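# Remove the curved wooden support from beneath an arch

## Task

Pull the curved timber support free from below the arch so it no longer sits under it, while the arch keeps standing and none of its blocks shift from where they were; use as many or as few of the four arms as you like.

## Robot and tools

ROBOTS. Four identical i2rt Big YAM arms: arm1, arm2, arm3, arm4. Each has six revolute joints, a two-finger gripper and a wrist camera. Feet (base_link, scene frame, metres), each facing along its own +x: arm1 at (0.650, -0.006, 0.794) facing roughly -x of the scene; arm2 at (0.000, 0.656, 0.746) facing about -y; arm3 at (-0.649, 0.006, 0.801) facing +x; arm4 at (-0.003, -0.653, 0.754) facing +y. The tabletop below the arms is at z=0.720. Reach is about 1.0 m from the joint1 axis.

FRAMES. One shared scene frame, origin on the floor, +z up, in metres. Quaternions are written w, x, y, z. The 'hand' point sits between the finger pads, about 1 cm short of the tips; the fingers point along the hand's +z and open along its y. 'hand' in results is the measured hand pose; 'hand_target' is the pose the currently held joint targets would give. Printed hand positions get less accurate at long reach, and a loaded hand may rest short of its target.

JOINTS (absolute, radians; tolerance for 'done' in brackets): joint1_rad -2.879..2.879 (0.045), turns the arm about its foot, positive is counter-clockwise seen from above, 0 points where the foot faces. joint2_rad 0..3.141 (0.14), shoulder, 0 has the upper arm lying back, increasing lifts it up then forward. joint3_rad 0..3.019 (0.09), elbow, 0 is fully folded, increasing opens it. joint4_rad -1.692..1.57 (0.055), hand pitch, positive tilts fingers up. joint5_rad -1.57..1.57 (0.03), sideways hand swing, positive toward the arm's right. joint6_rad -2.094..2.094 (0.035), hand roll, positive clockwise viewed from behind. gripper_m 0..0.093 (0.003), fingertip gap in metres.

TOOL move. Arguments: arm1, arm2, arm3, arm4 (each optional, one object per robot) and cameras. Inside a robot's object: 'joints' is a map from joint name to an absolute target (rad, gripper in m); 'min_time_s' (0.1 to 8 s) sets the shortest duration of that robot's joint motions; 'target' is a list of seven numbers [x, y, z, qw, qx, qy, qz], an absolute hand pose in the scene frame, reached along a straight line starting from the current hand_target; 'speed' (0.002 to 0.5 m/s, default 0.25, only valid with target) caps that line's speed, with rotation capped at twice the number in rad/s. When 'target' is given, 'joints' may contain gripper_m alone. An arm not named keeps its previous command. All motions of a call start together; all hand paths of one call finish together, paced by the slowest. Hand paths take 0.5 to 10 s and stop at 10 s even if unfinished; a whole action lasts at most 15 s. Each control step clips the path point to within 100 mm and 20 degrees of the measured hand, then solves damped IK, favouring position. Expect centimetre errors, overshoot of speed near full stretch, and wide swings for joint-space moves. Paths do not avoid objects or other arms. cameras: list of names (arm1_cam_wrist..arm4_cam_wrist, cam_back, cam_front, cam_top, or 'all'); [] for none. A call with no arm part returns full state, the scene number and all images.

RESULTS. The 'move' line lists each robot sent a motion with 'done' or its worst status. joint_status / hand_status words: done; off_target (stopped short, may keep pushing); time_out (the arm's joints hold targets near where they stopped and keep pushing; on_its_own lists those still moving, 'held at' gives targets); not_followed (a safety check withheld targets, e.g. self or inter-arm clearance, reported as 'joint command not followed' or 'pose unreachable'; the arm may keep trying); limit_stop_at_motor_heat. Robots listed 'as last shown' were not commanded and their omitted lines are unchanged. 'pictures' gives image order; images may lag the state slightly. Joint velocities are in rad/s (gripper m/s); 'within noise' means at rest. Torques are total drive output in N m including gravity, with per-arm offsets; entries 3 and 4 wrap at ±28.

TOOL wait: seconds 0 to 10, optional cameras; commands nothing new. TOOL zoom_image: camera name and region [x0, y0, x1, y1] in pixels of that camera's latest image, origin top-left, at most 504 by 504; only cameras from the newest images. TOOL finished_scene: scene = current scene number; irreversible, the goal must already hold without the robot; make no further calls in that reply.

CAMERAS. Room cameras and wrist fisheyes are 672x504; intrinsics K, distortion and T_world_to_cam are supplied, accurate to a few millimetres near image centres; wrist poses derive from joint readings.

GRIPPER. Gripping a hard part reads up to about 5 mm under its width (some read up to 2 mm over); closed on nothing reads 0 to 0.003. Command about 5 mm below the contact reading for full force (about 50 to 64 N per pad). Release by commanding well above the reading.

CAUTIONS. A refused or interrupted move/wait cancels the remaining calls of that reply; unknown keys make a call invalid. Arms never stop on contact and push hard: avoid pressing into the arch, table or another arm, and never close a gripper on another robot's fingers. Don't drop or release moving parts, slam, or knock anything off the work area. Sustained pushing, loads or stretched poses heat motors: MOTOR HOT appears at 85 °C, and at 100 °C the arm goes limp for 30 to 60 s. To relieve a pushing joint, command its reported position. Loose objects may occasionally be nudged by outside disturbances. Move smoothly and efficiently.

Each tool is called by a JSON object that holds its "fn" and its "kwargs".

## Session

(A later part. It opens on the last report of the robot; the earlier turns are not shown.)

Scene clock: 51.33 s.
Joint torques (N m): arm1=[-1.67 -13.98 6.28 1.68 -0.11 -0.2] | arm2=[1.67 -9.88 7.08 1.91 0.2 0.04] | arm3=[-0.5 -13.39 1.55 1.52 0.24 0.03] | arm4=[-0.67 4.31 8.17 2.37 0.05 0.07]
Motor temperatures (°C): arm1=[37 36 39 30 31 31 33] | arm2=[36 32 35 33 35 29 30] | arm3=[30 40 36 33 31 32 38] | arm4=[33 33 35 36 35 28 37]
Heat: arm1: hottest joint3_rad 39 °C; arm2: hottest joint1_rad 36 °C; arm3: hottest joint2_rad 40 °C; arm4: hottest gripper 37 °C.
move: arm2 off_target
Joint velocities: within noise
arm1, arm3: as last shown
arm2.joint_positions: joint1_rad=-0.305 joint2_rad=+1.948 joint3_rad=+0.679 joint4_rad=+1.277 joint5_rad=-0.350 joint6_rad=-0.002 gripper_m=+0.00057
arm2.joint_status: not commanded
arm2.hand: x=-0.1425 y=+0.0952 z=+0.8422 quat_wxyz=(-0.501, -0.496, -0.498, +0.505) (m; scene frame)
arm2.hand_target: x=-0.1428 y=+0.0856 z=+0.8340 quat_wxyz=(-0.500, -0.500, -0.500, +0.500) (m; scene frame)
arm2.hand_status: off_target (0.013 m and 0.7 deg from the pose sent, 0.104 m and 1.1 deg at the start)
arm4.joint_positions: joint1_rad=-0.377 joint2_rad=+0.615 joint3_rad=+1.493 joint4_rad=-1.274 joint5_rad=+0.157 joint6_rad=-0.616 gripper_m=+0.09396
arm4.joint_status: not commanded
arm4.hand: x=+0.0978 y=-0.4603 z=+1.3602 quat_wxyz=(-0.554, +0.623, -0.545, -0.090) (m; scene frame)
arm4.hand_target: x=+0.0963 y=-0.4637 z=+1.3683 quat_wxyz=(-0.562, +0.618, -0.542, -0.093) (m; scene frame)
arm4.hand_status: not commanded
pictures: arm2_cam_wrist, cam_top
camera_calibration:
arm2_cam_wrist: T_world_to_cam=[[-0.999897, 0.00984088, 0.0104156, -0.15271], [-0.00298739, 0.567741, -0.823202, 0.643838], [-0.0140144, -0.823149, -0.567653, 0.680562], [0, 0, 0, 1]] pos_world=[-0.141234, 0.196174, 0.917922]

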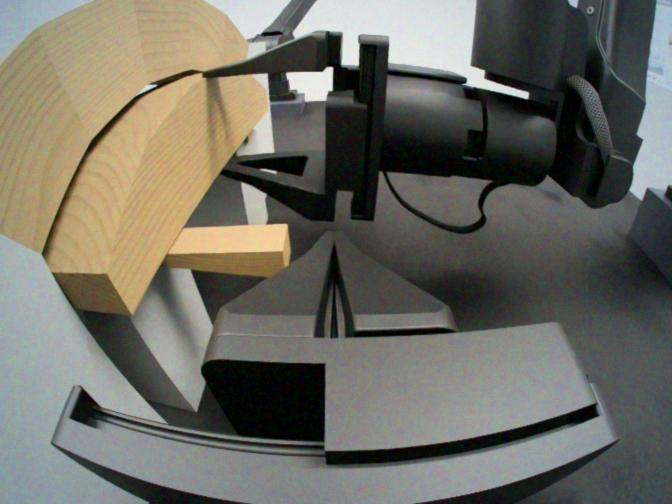

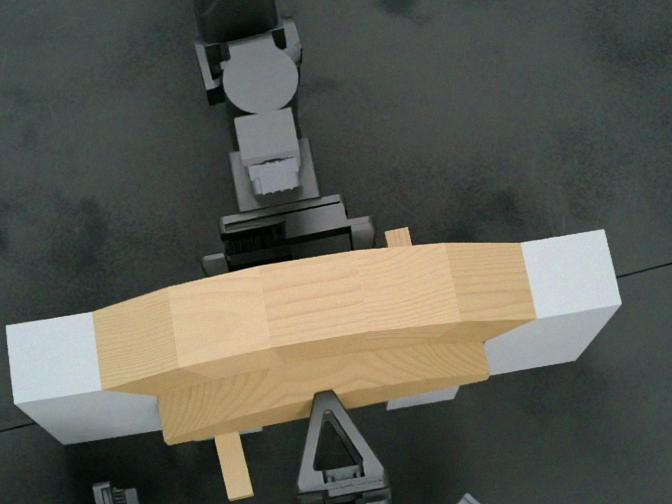

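{"fn": "move", "kwargs": {"arm2": {"target": [-0.131, 0.08, 0.828, 0.5, 0.5, 0.5, -0.5], "speed": 0.04}}}

{"fn": "move", "kwargs": {"arm3": {"target": [-0.115, 0.0055, 0.851, 0.5208, 0.5208, 0.4782, 0.4782], "speed": 0.03, "joints": {"gripper_m": 0.05}}, "cameras": ["arm3_cam_wrist", "arm1_cam_wrist", "arm2_cam_wrist", "cam_top", "cam_back"]}}

Scene clock: 52.70 s.
Joint torques (N m): arm1=[-1.67 -13.92 6.27 1.66 -0.12 -0.21] | arm2=[1.85 -10.17 6.84 2.44 0.2 0.03] | arm3=[-0.56 -13.39 1.54 1.52 0.25 0.04] | arm4=[-0.91 4.66 8.24 2.3 0.05 0.09]
Motor temperatures (°C): arm1=[37 36 39 30 31 31 33] | arm2=[36 32 35 33 35 29 30] | arm3=[30 40 36 33 31 32 38] | arm4=[33 33 35 36 35 28 37]
Heat: arm1: hottest joint3_rad 39 °C; arm2: hottest joint1_rad 36 °C; arm3: hottest joint2_rad 40 °C; arm4: hottest gripper 37 °C.
move: arm2 off_target
Joint velocities: within noise
arm1, arm3, arm4: as last shown
arm2.joint_positions: joint1_rad=-0.274 joint2_rad=+1.969 joint3_rad=+0.686 joint4_rad=+1.277 joint5_rad=-0.320 joint6_rad=-0.002 gripper_m=+0.00057
arm2.joint_status: not commanded
arm2.hand: x=-0.1309 y=+0.0895 z=+0.8326 quat_wxyz=(-0.499, -0.501, -0.501, +0.500) (m; scene frame)
arm2.hand_target: x=-0.1308 y=+0.0804 z=+0.8279 quat_wxyz=(-0.500, -0.500, -0.500, +0.500) (m; scene frame)
arm2.hand_status: off_target (0.011 m and 0.2 deg from the pose sent, 0.024 m and 0.7 deg at the start)
pictures: none

Scene clock: 54.23 s.
Joint torques (N m): arm1=[-1.67 -13.98 6.3 1.66 -0.12 -0.2] | arm2=[1.61 -10.29 6.89 2.43 0.09 0.04] | arm3=[0.26 -13.1 0.43 1.22 0.52 0.12] | arm4=[-1.26 4.48 8.34 2.36 0.03 0.11]
Motor temperatures (°C): arm1=[37 36 39 30 31 31 33] | arm2=[36 32 35 33 35 29 30] | arm3=[30 40 36 33 31 32 38] | arm4=[33 33 35 36 35 28 37]
Heat: arm1: hottest joint3_rad 39 °C; arm2: hottest joint1_rad 36 °C; arm3: hottest joint2_rad 40 °C; arm4: hottest gripper 37 °C.
move: arm3 off_target
Joint velocities: within noise
arm1, arm2, arm4: as last shown
arm2.joint_positions: joint1_rad=-0.274 joint2_rad=+1.969 joint3_rad=+0.686 joint4_rad=+1.277 joint5_rad=-0.317 joint6_rad=-0.002 gripper_m=+0.00057
arm2.hand: x=-0.1314 y=+0.0895 z=+0.8326 quat_wxyz=(-0.498, -0.502, -0.500, +0.500) (m; scene frame)
arm3.joint_positions: joint1_rad=-0.004 joint2_rad=+2.055 joint3_rad=+0.583 joint4_rad=+1.509 joint5_rad=+0.116 joint6_rad=+1.565 gripper_m=+0.05641
arm3.joint_status: gripper_m off_target (ended at +0.05641, target +0.05000)
arm3.hand: x=-0.1056 y=+0.0041 z=+0.8599 quat_wxyz=(-0.530, -0.510, -0.474, -0.484) (m; scene frame)
arm3.hand_target: x=-0.1148 y=+0.0054 z=+0.8511 quat_wxyz=(-0.521, -0.521, -0.478, -0.478) (m; scene frame)
arm3.hand_status: off_target (0.013 m and 1.8 deg from the pose sent, 0.039 m and 1.4 deg at the start)
pictures: arm1_cam_wrist, arm2_cam_wrist, arm3_cam_wrist, cam_back, cam_top
camera_calibration:
arm1_cam_wrist: T_world_to_cam=[[0.0769108, 0.996981, -0.0106967, 0.00858033], [0.566157, -0.0525014, -0.822624, 0.730641], [-0.820702, 0.0572127, -0.568485, 0.611956], [0, 0, 0, 1]] pos_world=[0.0879161, -0.00520637, 0.949023]
arm2_cam_wrist: T_world_to_cam=[[-0.999907, 0.0124269, 0.00561592, -0.137686], [0.00262001, 0.579204, -0.815178, 0.632254], [-0.0133829, -0.815088, -0.579183, 0.679506], [0, 0, 0, 1]] pos_world=[-0.130236, 0.189364, 0.909731]
arm3_cam_wrist: T_world_to_cam=[[0.0432912, -0.00798871, -0.999031, 0.864527], [-0.541928, 0.839882, -0.0301996, -0.0327997], [0.839309, 0.54271, 0.0320302, 0.1866], [0, 0, 0, 1]] pos_world=[-0.211817, -0.0668157, 0.856722]

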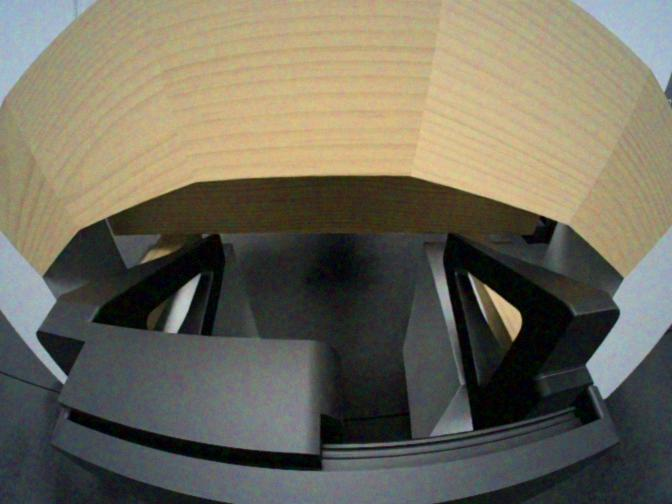

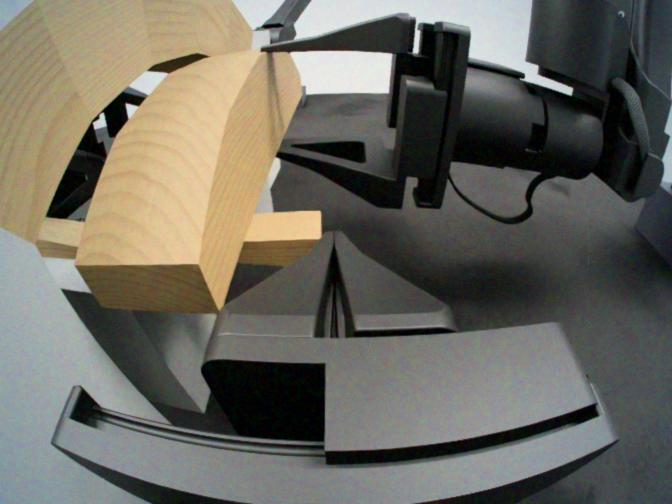

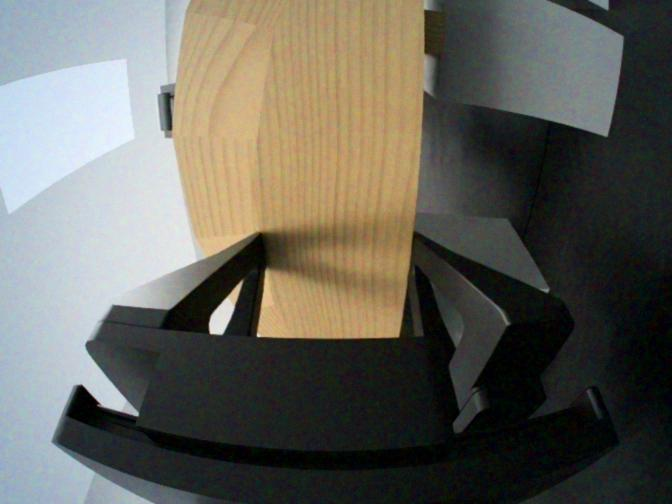

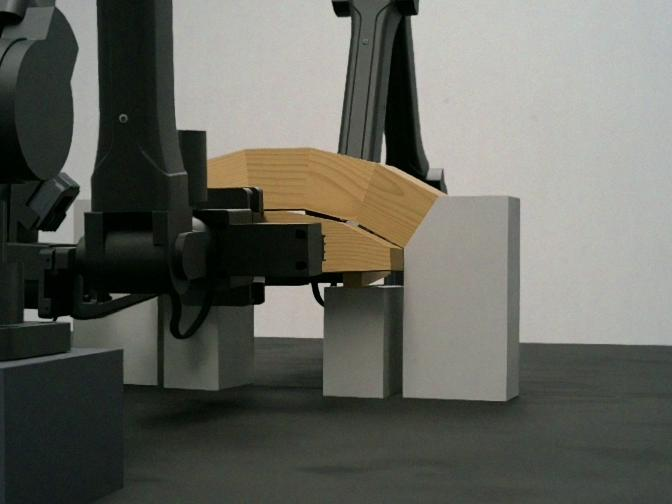

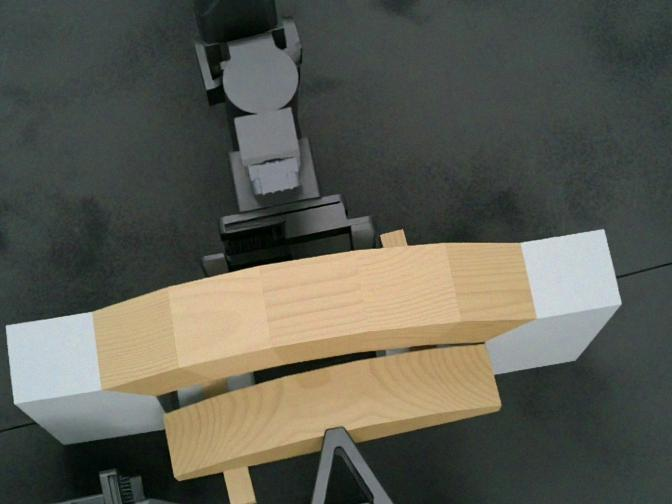

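{"fn": "move", "kwargs": {"arm3": {"target": [-0.15, 0.0085, 0.868, 0.5208, 0.5208, 0.4782, 0.4782], "speed": 0.05, "joints": {"gripper_m": 0.048}}, "cameras": ["arm3_cam_wrist", "arm2_cam_wrist", "cam_top", "cam_back"]}}

Scene clock: 56.40 s.
Joint torques (N m): arm1=[-1.61 -13.86 6.26 1.65 -0.11 -0.2] | arm2=[1.9 -9.99 6.49 2.41 -0.22 0.03] | arm3=[0.62 -14.27 0.69 2.39 -0.05 -0.1] | arm4=[-0.79 4.84 8.23 2.26 0.06 0.1]
Motor temperatures (°C): arm1=[37 37 39 30 31 31 33] | arm2=[36 32 35 33 35 29 30] | arm3=[30 40 36 33 31 32 38] | arm4=[33 33 35 36 35 28 37]
Heat: arm1: hottest joint3_rad 39 °C; arm2: hottest joint1_rad 36 °C; arm3: hottest joint2_rad 40 °C; arm4: hottest gripper 37 °C.
move: arm3 off_target
Joint velocities: within noise
arm1, arm4: as last shown
arm2.joint_positions: joint1_rad=-0.278 joint2_rad=+1.969 joint3_rad=+0.691 joint4_rad=+1.277 joint5_rad=-0.308 joint6_rad=-0.002 gripper_m=+0.00057
arm2.joint_status: not commanded
arm2.hand: x=-0.1354 y=+0.0883 z=+0.8343 quat_wxyz=(-0.496, -0.503, -0.496, +0.505) (m; scene frame)
arm2.hand_target: x=-0.1309 y=+0.0804 z=+0.8279 quat_wxyz=(-0.500, -0.500, -0.500, +0.500) (m; scene frame)
arm2.hand_status: not commanded
arm3.joint_positions: joint1_rad=+0.002 joint2_rad=+2.012 joint3_rad=+0.466 joint4_rad=+1.512 joint5_rad=+0.143 joint6_rad=+1.584 gripper_m=+0.05641
arm3.joint_status: gripper_m off_target (ended at +0.05641, target +0.04800)
arm3.hand: x=-0.1476 y=+0.0011 z=+0.8506 quat_wxyz=(-0.514, -0.536, -0.483, -0.464) (m; scene frame)
arm3.hand_target: x=-0.1500 y=+0.0082 z=+0.8676 quat_wxyz=(-0.521, -0.521, -0.478, -0.478) (m; scene frame)
arm3.hand_status: off_target (0.019 m and 2.6 deg from the pose sent, 0.045 m and 1.8 deg at the start)
pictures: arm2_cam_wrist, arm3_cam_wrist, cam_back, cam_top
camera_calibration:
arm2_cam_wrist: T_world_to_cam=[[-0.99968, 0.0243019, 0.00708172, -0.143918], [0.00819186, 0.575317, -0.81789, 0.637785], [-0.0239505, -0.81757, -0.575331, 0.675039], [0, 0, 0, 1]] pos_world=[-0.132929, 0.188461, 0.911028]
arm3_cam_wrist: T_world_to_cam=[[-0.0263956, 0.00842203, -0.999616, 0.847246], [-0.524648, 0.85106, 0.0210241, -0.094354], [0.85091, 0.525002, -0.0180456, 0.268081], [0, 0, 0, 1]] pos_world=[-0.255252, -0.0675775, 0.853742]

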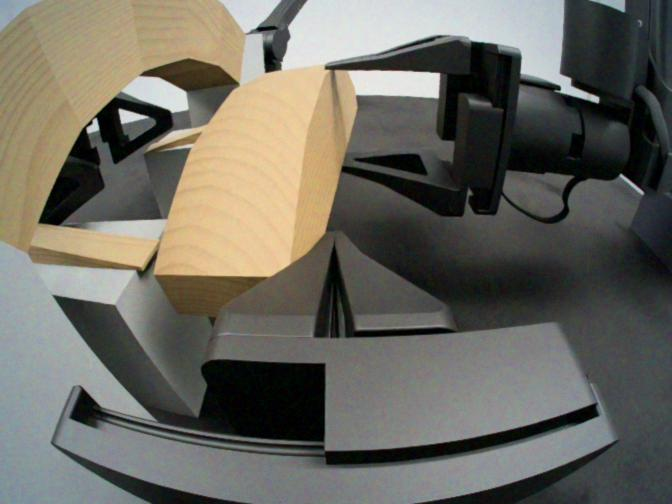

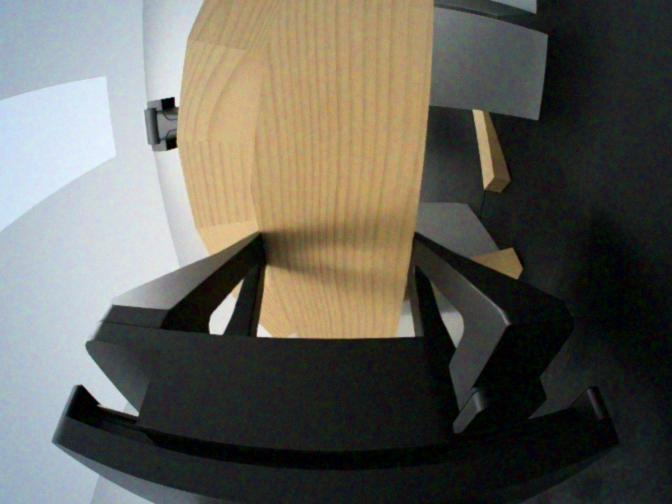

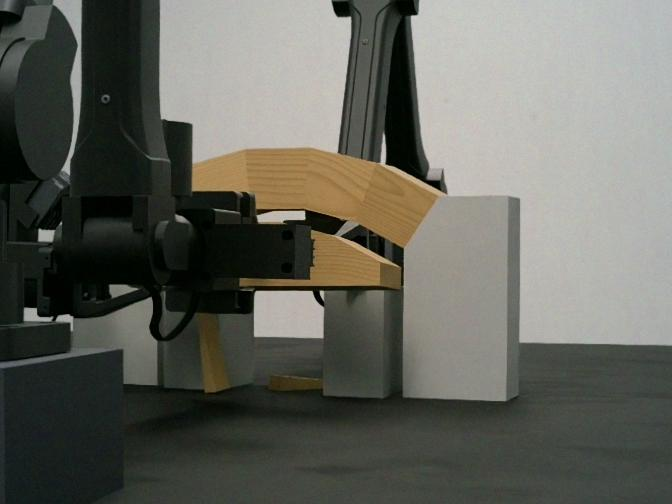

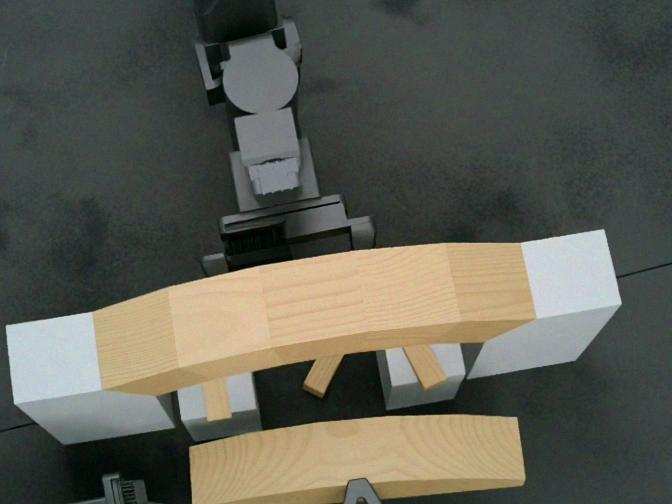

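{"fn": "move", "kwargs": {"arm2": {"target": [-0.15, 0.3, 0.9, 0.5, 0.5, 0.5, -0.5], "speed": 0.15}}}

{"fn": "move", "kwargs": {"arm3": {"target": [-0.25, 0.0085, 0.92, 0.5208, 0.5208, 0.4782, 0.4782], "speed": 0.1}, "arm1": {"target": [0.15, -0.01, 0.87, 0.03, -0.7064, 0.03, 0.7064], "speed": 0.1}, "cameras": ["arm1_cam_wrist", "arm2_cam_wrist", "cam_top", "cam_back"]}}

Scene clock: 59.20 s.
Joint torques (N m): arm1=[-1.73 -14.04 6.26 1.63 -0.12 -0.21] | arm2=[0.32 -4.89 3.79 1.69 -0.13 0.02] | arm3=[0.32 -14.21 1.8 2.4 0.18 -0.11] | arm4=[-1.2 4.25 8.42 2.45 0.07 0.05]
Motor temperatures (°C): arm1=[37 37 39 30 31 31 33] | arm2=[36 33 35 33 35 29 30] | arm3=[30 41 36 33 31 32 38] | arm4=[33 33 35 36 34 28 36]
Heat: arm1: hottest joint3_rad 39 °C; arm2: hottest joint1_rad 36 °C; arm3: hottest joint2_rad 41 °C; arm4: hottest joint4_rad 36 °C.
move: arm2 done
Joint velocities: within noise
arm1, arm4: as last shown
arm2.joint_positions: joint1_rad=-0.633 joint2_rad=+1.442 joint3_rad=+0.208 joint4_rad=+1.248 joint5_rad=-0.684 joint6_rad=-0.002 gripper_m=+0.00057
arm2.joint_status: not commanded
arm2.hand: x=-0.1507 y=+0.2952 z=+0.9037 quat_wxyz=(-0.501, -0.493, -0.500, +0.505) (m; scene frame)
arm2.hand_target: x=-0.1500 y=+0.2999 z=+0.9000 quat_wxyz=(-0.500, -0.500, -0.500, +0.500) (m; scene frame)
arm2.hand_status: done (0.006 m and 1.0 deg from the pose sent, 0.222 m and 0.9 deg at the start)
arm3.joint_positions: joint1_rad=+0.009 joint2_rad=+2.010 joint3_rad=+0.453 joint4_rad=+1.512 joint5_rad=+0.138 joint6_rad=+1.586 gripper_m=+0.05641
arm3.joint_status: not commanded
arm3.hand: x=-0.1525 y=+0.0052 z=+0.8483 quat_wxyz=(-0.508, -0.536, -0.489, -0.465) (m; scene frame)
arm3.hand_target: x=-0.1499 y=+0.0083 z=+0.8676 quat_wxyz=(-0.521, -0.521, -0.478, -0.478) (m; scene frame)
arm3.hand_status: not commanded
pictures: none

Scene clock: 61.77 s.
Joint torques (N m): arm1=[0.79 -12.4 0.83 3.59 0.12 -0.14] | arm2=[0.44 -4.95 3.79 1.78 -0.13 0.03] | arm3=[0.62 -10.58 2.29 1.83 0.29 -0.11] | arm4=[-0.97 4.31 8.16 2.25 0.05 0.08]
Motor temperatures (°C): arm1=[37 37 39 30 31 31 33] | arm2=[36 33 35 33 35 29 30] | arm3=[30 41 36 33 31 32 38] | arm4=[33 33 35 36 34 28 36]
Heat: arm1: hottest joint3_rad 39 °C; arm2: hottest joint1_rad 36 °C; arm3: hottest joint2_rad 41 °C; arm4: hottest joint4_rad 36 °C.
move: arm1 off_target; arm3 off_target
Joint velocities: within noise
arm1.joint_positions: joint1_rad=+0.065 joint2_rad=+1.974 joint3_rad=+0.464 joint4_rad=+1.472 joint5_rad=+0.137 joint6_rad=+0.013 gripper_m=+0.09289
arm1.joint_status: not commanded
arm1.hand: x=+0.1477 y=-0.0025 z=+0.8576 quat_wxyz=(-0.034, +0.718, -0.035, -0.694) (m; scene frame)
arm1.hand_target: x=+0.1500 y=-0.0098 z=+0.8697 quat_wxyz=(-0.030, +0.707, -0.030, -0.706) (m; scene frame)
arm1.hand_status: off_target (0.015 m and 2.0 deg from the pose sent, 0.166 m and 1.6 deg at the start)
arm2, arm4: as last shown
arm2.hand_target: x=-0.1500 y=+0.2999 z=+0.8999 quat_wxyz=(-0.500, -0.500, -0.500, +0.500) (m; scene frame)
arm3.joint_positions: joint1_rad=+0.027 joint2_rad=+1.704 joint3_rad=+0.157 joint4_rad=+1.499 joint5_rad=+0.158 joint6_rad=+1.586 gripper_m=+0.05641
arm3.joint_status: not commanded
arm3.hand: x=-0.2531 y=+0.0045 z=+0.9014 quat_wxyz=(-0.509, -0.537, -0.489, -0.464) (m; scene frame)
arm3.hand_target: x=-0.2502 y=+0.0084 z=+0.9197 quat_wxyz=(-0.521, -0.521, -0.478, -0.478) (m; scene frame)
arm3.hand_status: off_target (0.019 m and 3.1 deg from the pose sent, 0.121 m and 3.0 deg at the start; a joint's target at an end of its range on 19 of 77 steps)
pictures: arm1_cam_wrist, arm2_cam_wrist, cam_back, cam_top
camera_calibration:
arm1_cam_wrist: T_world_to_cam=[[0.111393, 0.993776, 0.00125073, -0.0162384], [0.603985, -0.0667015, -0.794199, 0.594882], [-0.789172, 0.0892235, -0.607656, 0.765679], [0, 0, 0, 1]] pos_world=[0.246761, -0.0124997, 0.937745]
arm2_cam_wrist: T_world_to_cam=[[-0.999864, 0.00456328, 0.0158337, -0.166926], [-0.0104721, 0.56593, -0.824387, 0.581423], [-0.0127227, -0.82444, -0.565806, 0.878851], [0, 0, 0, 1]] pos_world=[-0.149633, 0.396277, 0.979219]

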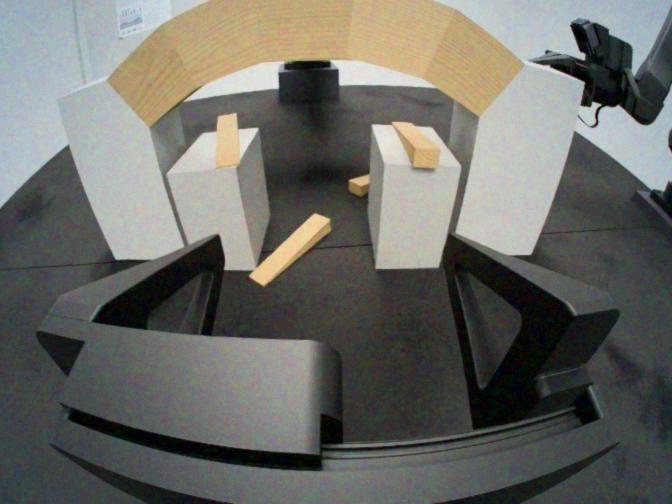

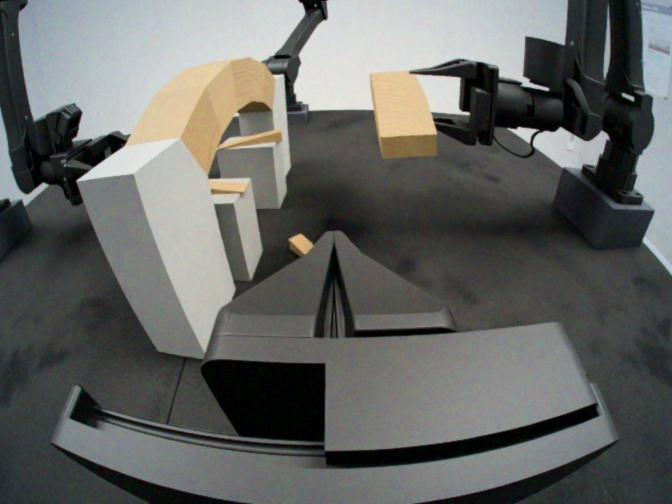

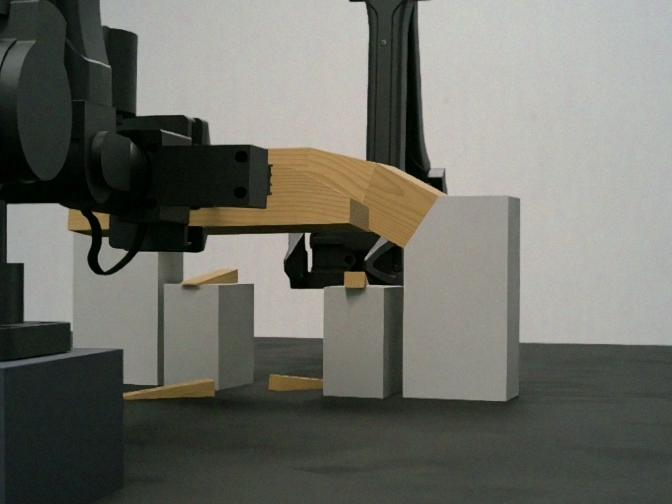

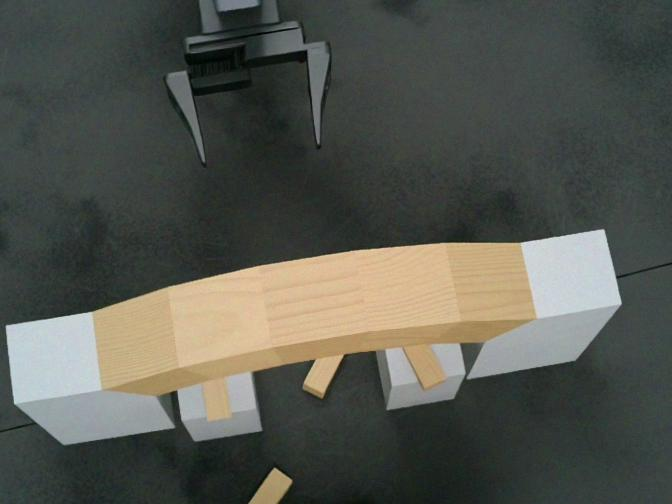

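{"fn": "move", "kwargs": {"arm3": {"target": [-0.34, -0.23, 0.9, 0.0, 0.9063, 0.4226, 0.0], "speed": 0.2}, "cameras": ["arm3_cam_wrist", "arm2_cam_wrist", "cam_back"]}}

Scene clock: 67.33 s.
Joint torques (N m): arm1=[0.67 -12.34 0.84 3.56 0.12 -0.13] | arm2=[0.56 -4.95 3.86 1.81 -0.13 0.02] | arm3=[-0.67 -9.93 14.75 -0.87 0.34 -0.04] | arm4=[-0.91 4.89 8.29 2.24 0.06 0.07]
Motor temperatures (°C): arm1=[37 37 38 30 31 31 33] | arm2=[36 33 35 33 35 29 30] | arm3=[30 40 38 33 31 31 38] | arm4=[33 33 35 36 34 28 36]
Heat: arm1: hottest joint3_rad 38 °C; arm2: hottest joint1_rad 36 °C; arm3: hottest joint2_rad 40 °C; arm4: hottest joint4_rad 36 °C.
move: arm3 off_target
Joint velocities: within noise
arm1, arm2, arm4: as last shown
arm3.joint_positions: joint1_rad=-0.686 joint2_rad=+1.444 joint3_rad=+0.928 joint4_rad=-1.105 joint5_rad=-0.012 joint6_rad=+1.623 gripper_m=+0.05641
arm3.joint_status: not commanded
arm3.hand: x=-0.3597 y=-0.2103 z=+0.8790 quat_wxyz=(+0.023, -0.906, -0.421, +0.011) (m; scene frame)
arm3.hand_target: x=-0.3412 y=-0.2291 z=+0.9004 quat_wxyz=(-0.001, -0.906, -0.423, +0.000) (m; scene frame)
arm3.hand_status: off_target (0.035 m and 3.0 deg from the pose sent, 0.250 m and 92.3 deg at the start)
pictures: arm2_cam_wrist, arm3_cam_wrist, cam_back
camera_calibration:
arm2_cam_wrist: T_world_to_cam=[[-0.999864, 0.00456328, 0.0158337, -0.166926], [-0.0104721, 0.56593, -0.824387, 0.581423], [-0.0127227, -0.82444, -0.565806, 0.878851], [0, 0, 0, 1]] pos_world=[-0.149633, 0.396277, 0.979219]
arm3_cam_wrist: T_world_to_cam=[[-0.761031, 0.6476, 0.0380292, -0.170133], [0.531792, 0.589218, 0.608292, -0.217526], [0.371522, 0.483153, -0.792802, 1.06001], [0, 0, 0, 1]] pos_world=[-0.407615, -0.273797, 0.979165]

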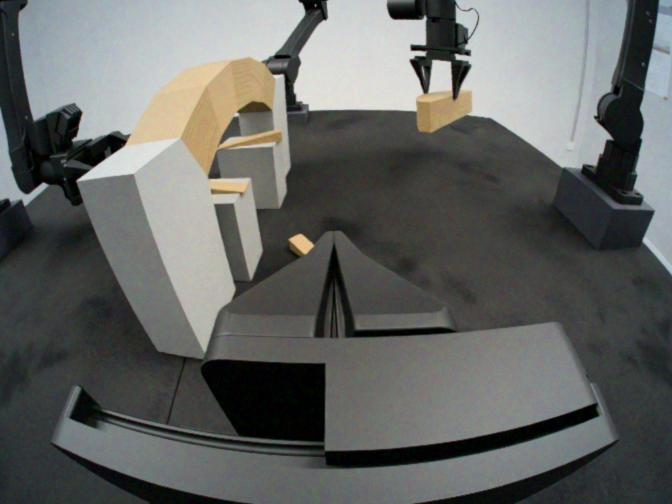

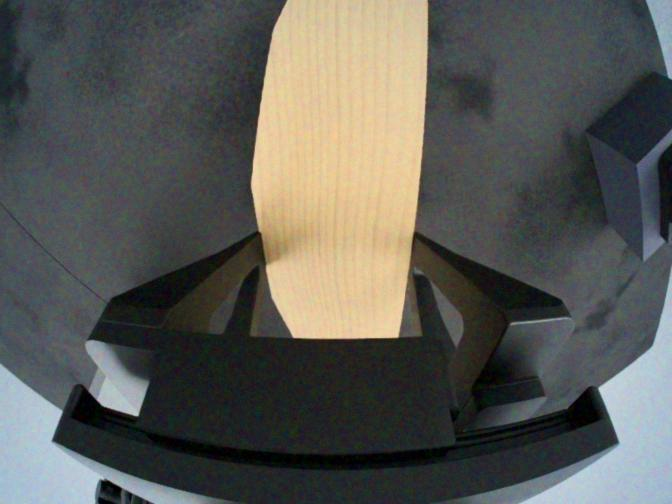

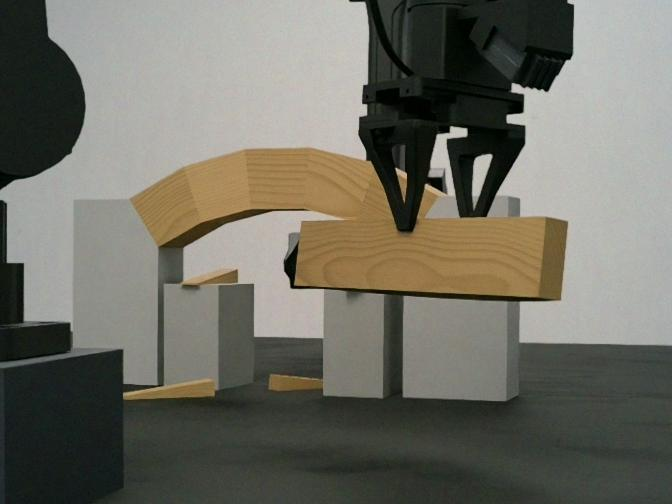

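{"fn": "move", "kwargs": {"arm3": {"target": [-0.34, -0.23, 0.815, 0.0, 0.9063, 0.4226, 0.0], "speed": 0.1}, "cameras": ["cam_back"]}}

Scene clock: 69.07 s.
Joint torques (N m): arm1=[0.73 -12.34 0.85 3.54 0.11 -0.14] | arm2=[0.38 -4.78 3.86 1.77 -0.13 0.02] | arm3=[-0.91 -11.63 8.46 0.18 0.31 0] | arm4=[-1.08 4.72 8.17 2.37 0.05 0.07]
Motor temperatures (°C): arm1=[37 37 38 30 31 31 33] | arm2=[36 33 35 33 34 29 30] | arm3=[30 41 38 32 31 31 38] | arm4=[33 32 35 36 34 28 36]
Heat: arm1: hottest joint3_rad 38 °C; arm2: hottest joint1_rad 36 °C; arm3: hottest joint2_rad 41 °C; arm4: hottest joint4_rad 36 °C.
move: arm3 done
Joint velocities: within noise
arm1, arm2, arm4: as last shown
arm3.joint_positions: joint1_rad=-0.687 joint2_rad=+1.586 joint3_rad=+0.878 joint4_rad=-0.883 joint5_rad=-0.012 joint6_rad=+1.623 gripper_m=+0.05641
arm3.joint_status: not commanded
arm3.hand: x=-0.3449 y=-0.2226 z=+0.8118 quat_wxyz=(+0.010, -0.907, -0.422, +0.004) (m; scene frame)
arm3.hand_target: x=-0.3402 y=-0.2299 z=+0.8151 quat_wxyz=(+0.000, -0.906, -0.422, +0.000) (m; scene frame)
arm3.hand_status: done (0.009 m and 1.3 deg from the pose sent, 0.070 m and 3.0 deg at the start)
pictures: cam_back

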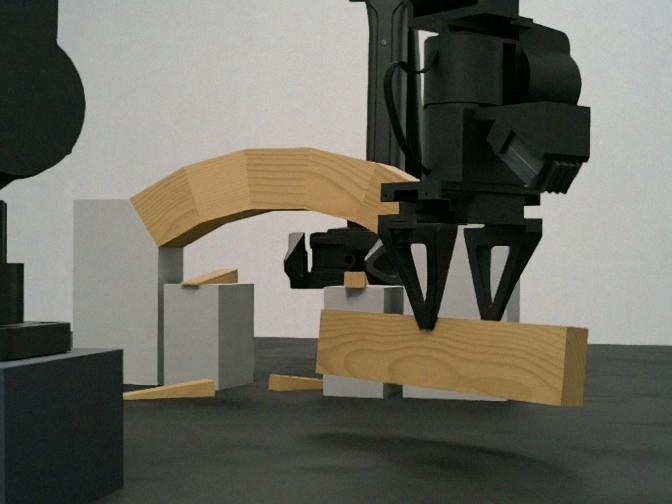

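{"fn": "move", "kwargs": {"arm3": {"target": [-0.34, -0.23, 0.793, 0.0, 0.9063, 0.4226, 0.0], "speed": 0.05}, "cameras": ["cam_back", "arm3_cam_wrist"]}}

Scene clock: 70.43 s.
Joint torques (N m): arm1=[0.67 -12.45 0.87 3.59 0.11 -0.14] | arm2=[0.44 -5.13 3.82 1.74 -0.13 0.03] | arm3=[-0.79 -11.58 7.92 0.21 0.31 -0.01] | arm4=[-0.79 4.84 8.24 2.36 0.08 0.09]
Motor temperatures (°C): arm1=[37 37 38 30 31 31 33] | arm2=[36 33 35 33 34 29 30] | arm3=[30 41 38 32 31 31 38] | arm4=[33 32 35 36 34 28 36]
Heat: arm1: hottest joint3_rad 38 °C; arm2: hottest joint1_rad 36 °C; arm3: hottest joint2_rad 41 °C; arm4: hottest joint4_rad 36 °C.
move: arm3 done
Joint velocities: within noise
arm1, arm2: as last shown
arm3.joint_positions: joint1_rad=-0.687 joint2_rad=+1.628 joint3_rad=+0.859 joint4_rad=-0.818 joint5_rad=-0.012 joint6_rad=+1.623 gripper_m=+0.05641
arm3.joint_status: not commanded
arm3.hand: x=-0.3441 y=-0.2235 z=+0.7912 quat_wxyz=(+0.009, -0.907, -0.422, +0.003) (m; scene frame)
arm3.hand_target: x=-0.3400 y=-0.2301 z=+0.7931 quat_wxyz=(+0.000, -0.906, -0.422, +0.000) (m; scene frame)
arm3.hand_status: done (0.008 m and 1.1 deg from the pose sent, 0.021 m and 1.3 deg at the start)
arm4.joint_positions: joint1_rad=-0.377 joint2_rad=+0.615 joint3_rad=+1.493 joint4_rad=-1.274 joint5_rad=+0.157 joint6_rad=-0.616 gripper_m=+0.09396
arm4.joint_status: not commanded
arm4.hand: x=+0.0978 y=-0.4603 z=+1.3602 quat_wxyz=(-0.554, +0.623, -0.545, -0.090) (m; scene frame)
arm4.hand_target: x=+0.0963 y=-0.4637 z=+1.3683 quat_wxyz=(-0.562, +0.618, -0.542, -0.093) (m; scene frame)
arm4.hand_status: not commanded
pictures: arm3_cam_wrist, cam_back
camera_calibration:
arm3_cam_wrist: T_world_to_cam=[[-0.761543, 0.648098, 0.00449121, -0.119903], [0.515509, 0.601516, 0.610269, -0.169148], [0.392813, 0.467062, -0.792182, 0.994165], [0, 0, 0, 1]] pos_world=[-0.394635, -0.284882, 0.891324]

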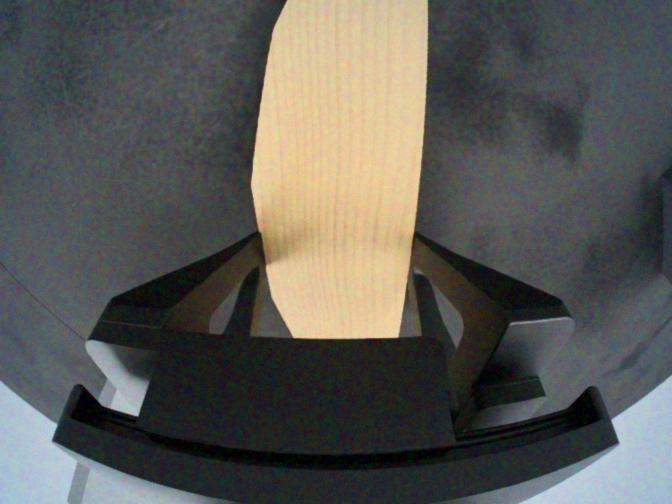

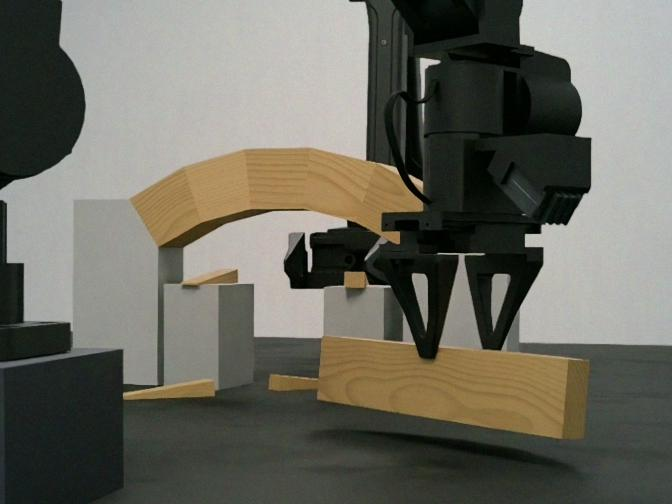

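{"fn": "move", "kwargs": {"arm3": {"target": [-0.34, -0.23, 0.778, 0.0, 0.9063, 0.4226, 0.0], "speed": 0.04}, "cameras": ["cam_back"]}}

Scene clock: 71.57 s.
Joint torques (N m): arm1=[0.79 -12.4 0.87 3.56 0.11 -0.14] | arm2=[0.56 -4.95 3.81 1.74 -0.13 0.02] | arm3=[-0.79 -11.75 7.53 0.16 0.32 0] | arm4=[-0.97 4.95 8.21 2.36 0.08 0.08]
Motor temperatures (°C): arm1=[37 36 38 30 31 31 33] | arm2=[36 33 35 33 34 29 30] | arm3=[30 41 38 32 31 31 38] | arm4=[33 32 35 36 34 28 36]
Heat: arm1: hottest joint3_rad 38 °C; arm2: hottest joint1_rad 36 °C; arm3: hottest joint2_rad 41 °C; arm4: hottest joint4_rad 36 °C.
move: arm3 done
Joint velocities: within noise
arm1, arm2, arm4: as last shown
arm3.joint_positions: joint1_rad=-0.687 joint2_rad=+1.659 joint3_rad=+0.848 joint4_rad=-0.774 joint5_rad=-0.012 joint6_rad=+1.623 gripper_m=+0.05641
arm3.joint_status: not commanded
arm3.hand: x=-0.3437 y=-0.2239 z=+0.7770 quat_wxyz=(+0.008, -0.907, -0.422, +0.003) (m; scene frame)
arm3.hand_target: x=-0.3401 y=-0.2300 z=+0.7781 quat_wxyz=(+0.000, -0.906, -0.422, +0.000) (m; scene frame)
arm3.hand_status: done (0.007 m and 1.0 deg from the pose sent, 0.015 m and 1.1 deg at the start)
pictures: cam_back

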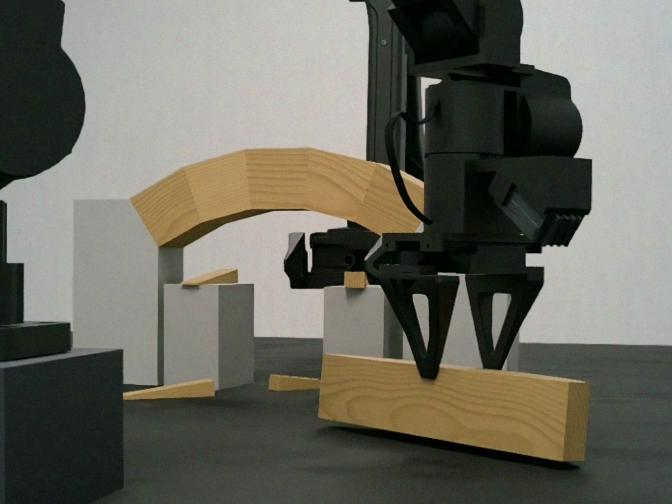

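Nearly touching. A few mm more, then release.

{"fn": "move", "kwargs": {"arm3": {"target": [-0.34, -0.23, 0.769, 0.0, 0.9063, 0.4226, 0.0], "speed": 0.03}, "cameras": ["cam_back"]}}

{"fn": "move", "kwargs": {"arm3": {"joints": {"gripper_m": 0.062}}}}

{"fn": "move", "kwargs": {"arm3": {"joints": {"gripper_m": 0.085}}}}

{"fn": "move", "kwargs": {"arm3": {"target": [-0.34, -0.23, 0.92, 0.0, 0.9063, 0.4226, 0.0], "speed": 0.08}, "cameras": ["cam_back", "cam_top", "arm1_cam_wrist"]}}

Scene clock: 72.73 s.
Joint torques (N m): arm1=[0.73 -12.51 0.87 3.59 0.11 -0.14] | arm2=[0.56 -5.01 3.78 1.8 -0.13 0.02] | arm3=[-0.79 -10.81 6.93 0.44 0.31 0.01] | arm4=[-1.14 4.89 8.21 2.17 0.05 0.07]
Motor temperatures (°C): arm1=[37 36 38 30 31 31 33] | arm2=[36 33 35 33 34 29 30] | arm3=[30 41 38 32 31 31 38] | arm4=[33 32 36 36 34 28 36]
Heat: arm1: hottest joint3_rad 38 °C; arm2: hottest joint1_rad 36 °C; arm3: hottest joint2_rad 41 °C; arm4: hottest joint3_rad 36 °C.
move: arm3 done
Joint velocities: within noise
arm1, arm2, arm4: as last shown
arm3.joint_positions: joint1_rad=-0.687 joint2_rad=+1.667 joint3_rad=+0.848 joint4_rad=-0.753 joint5_rad=-0.012 joint6_rad=+1.623 gripper_m=+0.05641
arm3.joint_status: not commanded
arm3.hand: x=-0.3406 y=-0.2263 z=+0.7740 quat_wxyz=(+0.002, -0.907, -0.422, +0.000) (m; scene frame)
arm3.hand_target: x=-0.3402 y=-0.2299 z=+0.7691 quat_wxyz=(+0.000, -0.906, -0.422, +0.000) (m; scene frame)
arm3.hand_status: done (0.006 m and 0.3 deg from the pose sent, 0.011 m and 1.0 deg at the start)
pictures: cam_back

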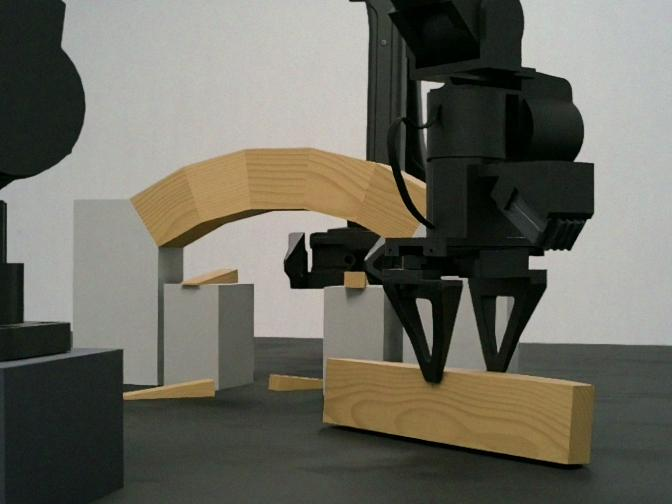

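Scene clock: 73.13 s.
Joint torques (N m): arm1=[0.67 -12.51 0.81 3.62 0.12 -0.14] | arm2=[0.44 -5.19 3.85 1.7 -0.14 0.02] | arm3=[-0.79 -10.99 6.9 0.23 0.31 0] | arm4=[-0.67 4.25 8.29 2.39 0.05 0.06]
Motor temperatures (°C): arm1=[37 36 38 30 31 31 33] | arm2=[36 33 35 33 34 29 30] | arm3=[30 41 38 32 31 31 38] | arm4=[33 32 36 36 34 28 36]
Heat: arm1: hottest joint3_rad 38 °C; arm2: hottest joint1_rad 36 °C; arm3: hottest joint2_rad 41 °C; arm4: hottest joint3_rad 36 °C.
move: arm3 done
Joint velocities: within noise
arm1, arm2, arm4: as last shown
arm3.joint_positions: joint1_rad=-0.687 joint2_rad=+1.668 joint3_rad=+0.848 joint4_rad=-0.751 joint5_rad=-0.012 joint6_rad=+1.623 gripper_m=+0.06174
arm3.joint_status: all done
arm3.hand: x=-0.3402 y=-0.2266 z=+0.7739 quat_wxyz=(+0.001, -0.907, -0.422, +0.000) (m; scene frame)
arm3.hand_target: x=-0.3402 y=-0.2299 z=+0.7690 quat_wxyz=(+0.000, -0.906, -0.422, +0.000) (m; scene frame)
arm3.hand_status: not commanded
pictures: none

Scene clock: 73.73 s.
Joint torques (N m): arm1=[0.85 -12.28 0.87 3.55 0.12 -0.14] | arm2=[0.56 -4.89 3.84 1.77 -0.14 0.01] | arm3=[-0.67 -10.75 6.98 0.25 0.3 -0.01] | arm4=[-0.97 4.48 8.18 2.39 0.09 0.06]
Motor temperatures (°C): arm1=[37 36 38 30 31 31 33] | arm2=[36 33 35 33 34 29 30] | arm3=[30 41 38 32 31 31 38] | arm4=[33 32 36 36 34 28 36]
Heat: arm1: hottest joint3_rad 38 °C; arm2: hottest joint1_rad 36 °C; arm3: hottest joint2_rad 41 °C; arm4: hottest joint3_rad 36 °C.
move: arm3 done
Joint velocities: within noise
arm1, arm4: as last shown
arm2.joint_positions: joint1_rad=-0.633 joint2_rad=+1.442 joint3_rad=+0.208 joint4_rad=+1.248 joint5_rad=-0.684 joint6_rad=-0.002 gripper_m=+0.00057
arm2.joint_status: not commanded
arm2.hand: x=-0.1507 y=+0.2952 z=+0.9037 quat_wxyz=(-0.501, -0.493, -0.500, +0.505) (m; scene frame)
arm2.hand_target: x=-0.1500 y=+0.2999 z=+0.8999 quat_wxyz=(-0.500, -0.500, -0.500, +0.500) (m; scene frame)
arm2.hand_status: not commanded
arm3.joint_positions: joint1_rad=-0.687 joint2_rad=+1.668 joint3_rad=+0.848 joint4_rad=-0.749 joint5_rad=-0.012 joint6_rad=+1.623 gripper_m=+0.08484
arm3.joint_status: all done
arm3.hand: x=-0.3398 y=-0.2269 z=+0.7739 quat_wxyz=(+0.000, -0.907, -0.422, -0.001) (m; scene frame)
arm3.hand_target: x=-0.3402 y=-0.2299 z=+0.7690 quat_wxyz=(+0.000, -0.906, -0.422, +0.000) (m; scene frame)
arm3.hand_status: not commanded
pictures: none

Scene clock: 76.33 s.
Joint torques (N m): arm1=[0.73 -12.4 0.83 3.55 0.12 -0.15] | arm2=[0.5 -5.01 3.82 1.81 -0.14 0.02] | arm3=[-0.97 -11.87 13.23 -0.75 0.33 -0.03] | arm4=[-1.14 4.66 8.27 2.33 0.07 0.09]
Motor temperatures (°C): arm1=[37 36 38 30 30 31 33] | arm2=[36 33 34 33 34 29 30] | arm3=[30 41 39 32 31 31 38] | arm4=[33 32 36 36 34 28 36]
Heat: arm1: hottest joint3_rad 38 °C; arm2: hottest joint1_rad 36 °C; arm3: hottest joint2_rad 41 °C; arm4: hottest joint3_rad 36 °C.
move: arm3 off_target
Joint velocities: within noise
arm1.joint_positions: joint1_rad=+0.065 joint2_rad=+1.974 joint3_rad=+0.464 joint4_rad=+1.472 joint5_rad=+0.137 joint6_rad=+0.013 gripper_m=+0.09289
arm1.joint_status: not commanded
arm1.hand: x=+0.1477 y=-0.0025 z=+0.8576 quat_wxyz=(-0.034, +0.718, -0.035, -0.694) (m; scene frame)
arm1.hand_target: x=+0.1500 y=-0.0098 z=+0.8697 quat_wxyz=(-0.030, +0.707, -0.030, -0.706) (m; scene frame)
arm1.hand_status: not commanded
arm2, arm4: as last shown
arm3.joint_positions: joint1_rad=-0.687 joint2_rad=+1.442 joint3_rad=+0.982 joint4_rad=-1.163 joint5_rad=-0.012 joint6_rad=+1.622 gripper_m=+0.08491
arm3.joint_status: not commanded
arm3.hand: x=-0.3527 y=-0.2156 z=+0.8977 quat_wxyz=(+0.024, -0.906, -0.421, +0.012) (m; scene frame)
arm3.hand_target: x=-0.3408 y=-0.2294 z=+0.9201 quat_wxyz=(+0.000, -0.906, -0.422, +0.000) (m; scene frame)
arm3.hand_status: off_target (0.029 m and 3.1 deg from the pose sent, 0.146 m and 0.1 deg at the start)
pictures: arm1_cam_wrist, cam_back, cam_top
camera_calibration:
arm1_cam_wrist: T_world_to_cam=[[0.111393, 0.993776, 0.00125073, -0.0162384], [0.603985, -0.0667015, -0.794199, 0.594882], [-0.789172, 0.0892235, -0.607656, 0.765679], [0, 0, 0, 1]] pos_world=[0.246761, -0.0124997, 0.937745]

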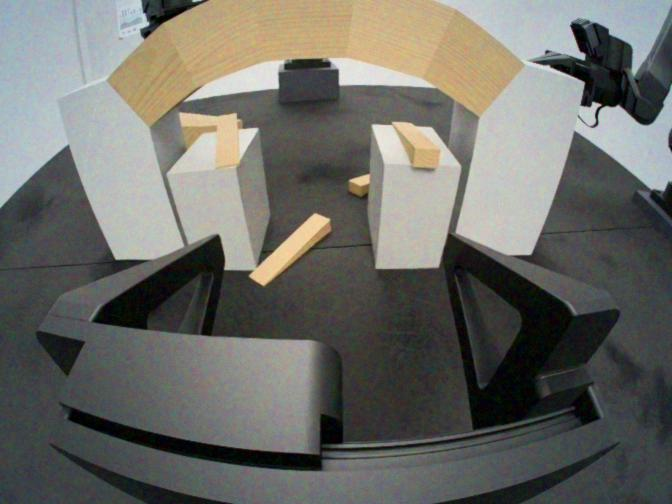

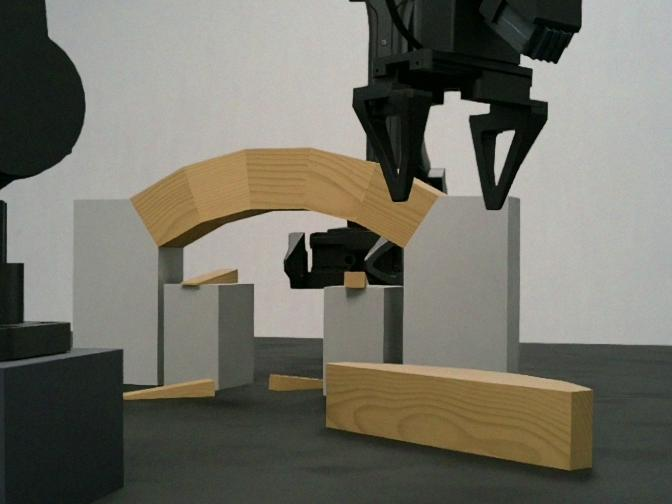

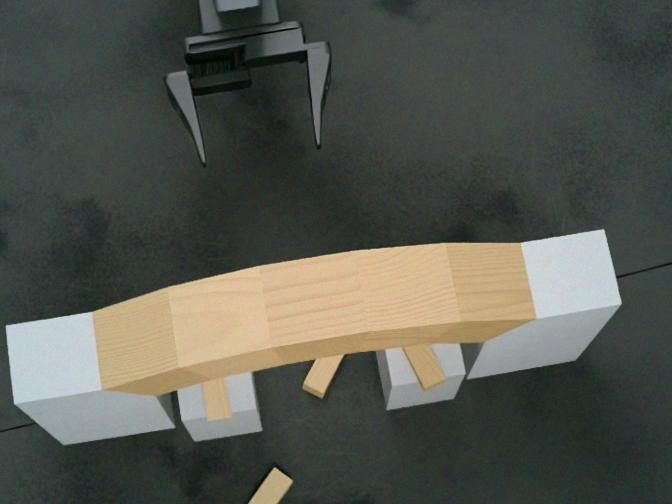

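{"fn": "finished_scene", "kwargs": {"scene": 1}}

The scene is finished: the task was done.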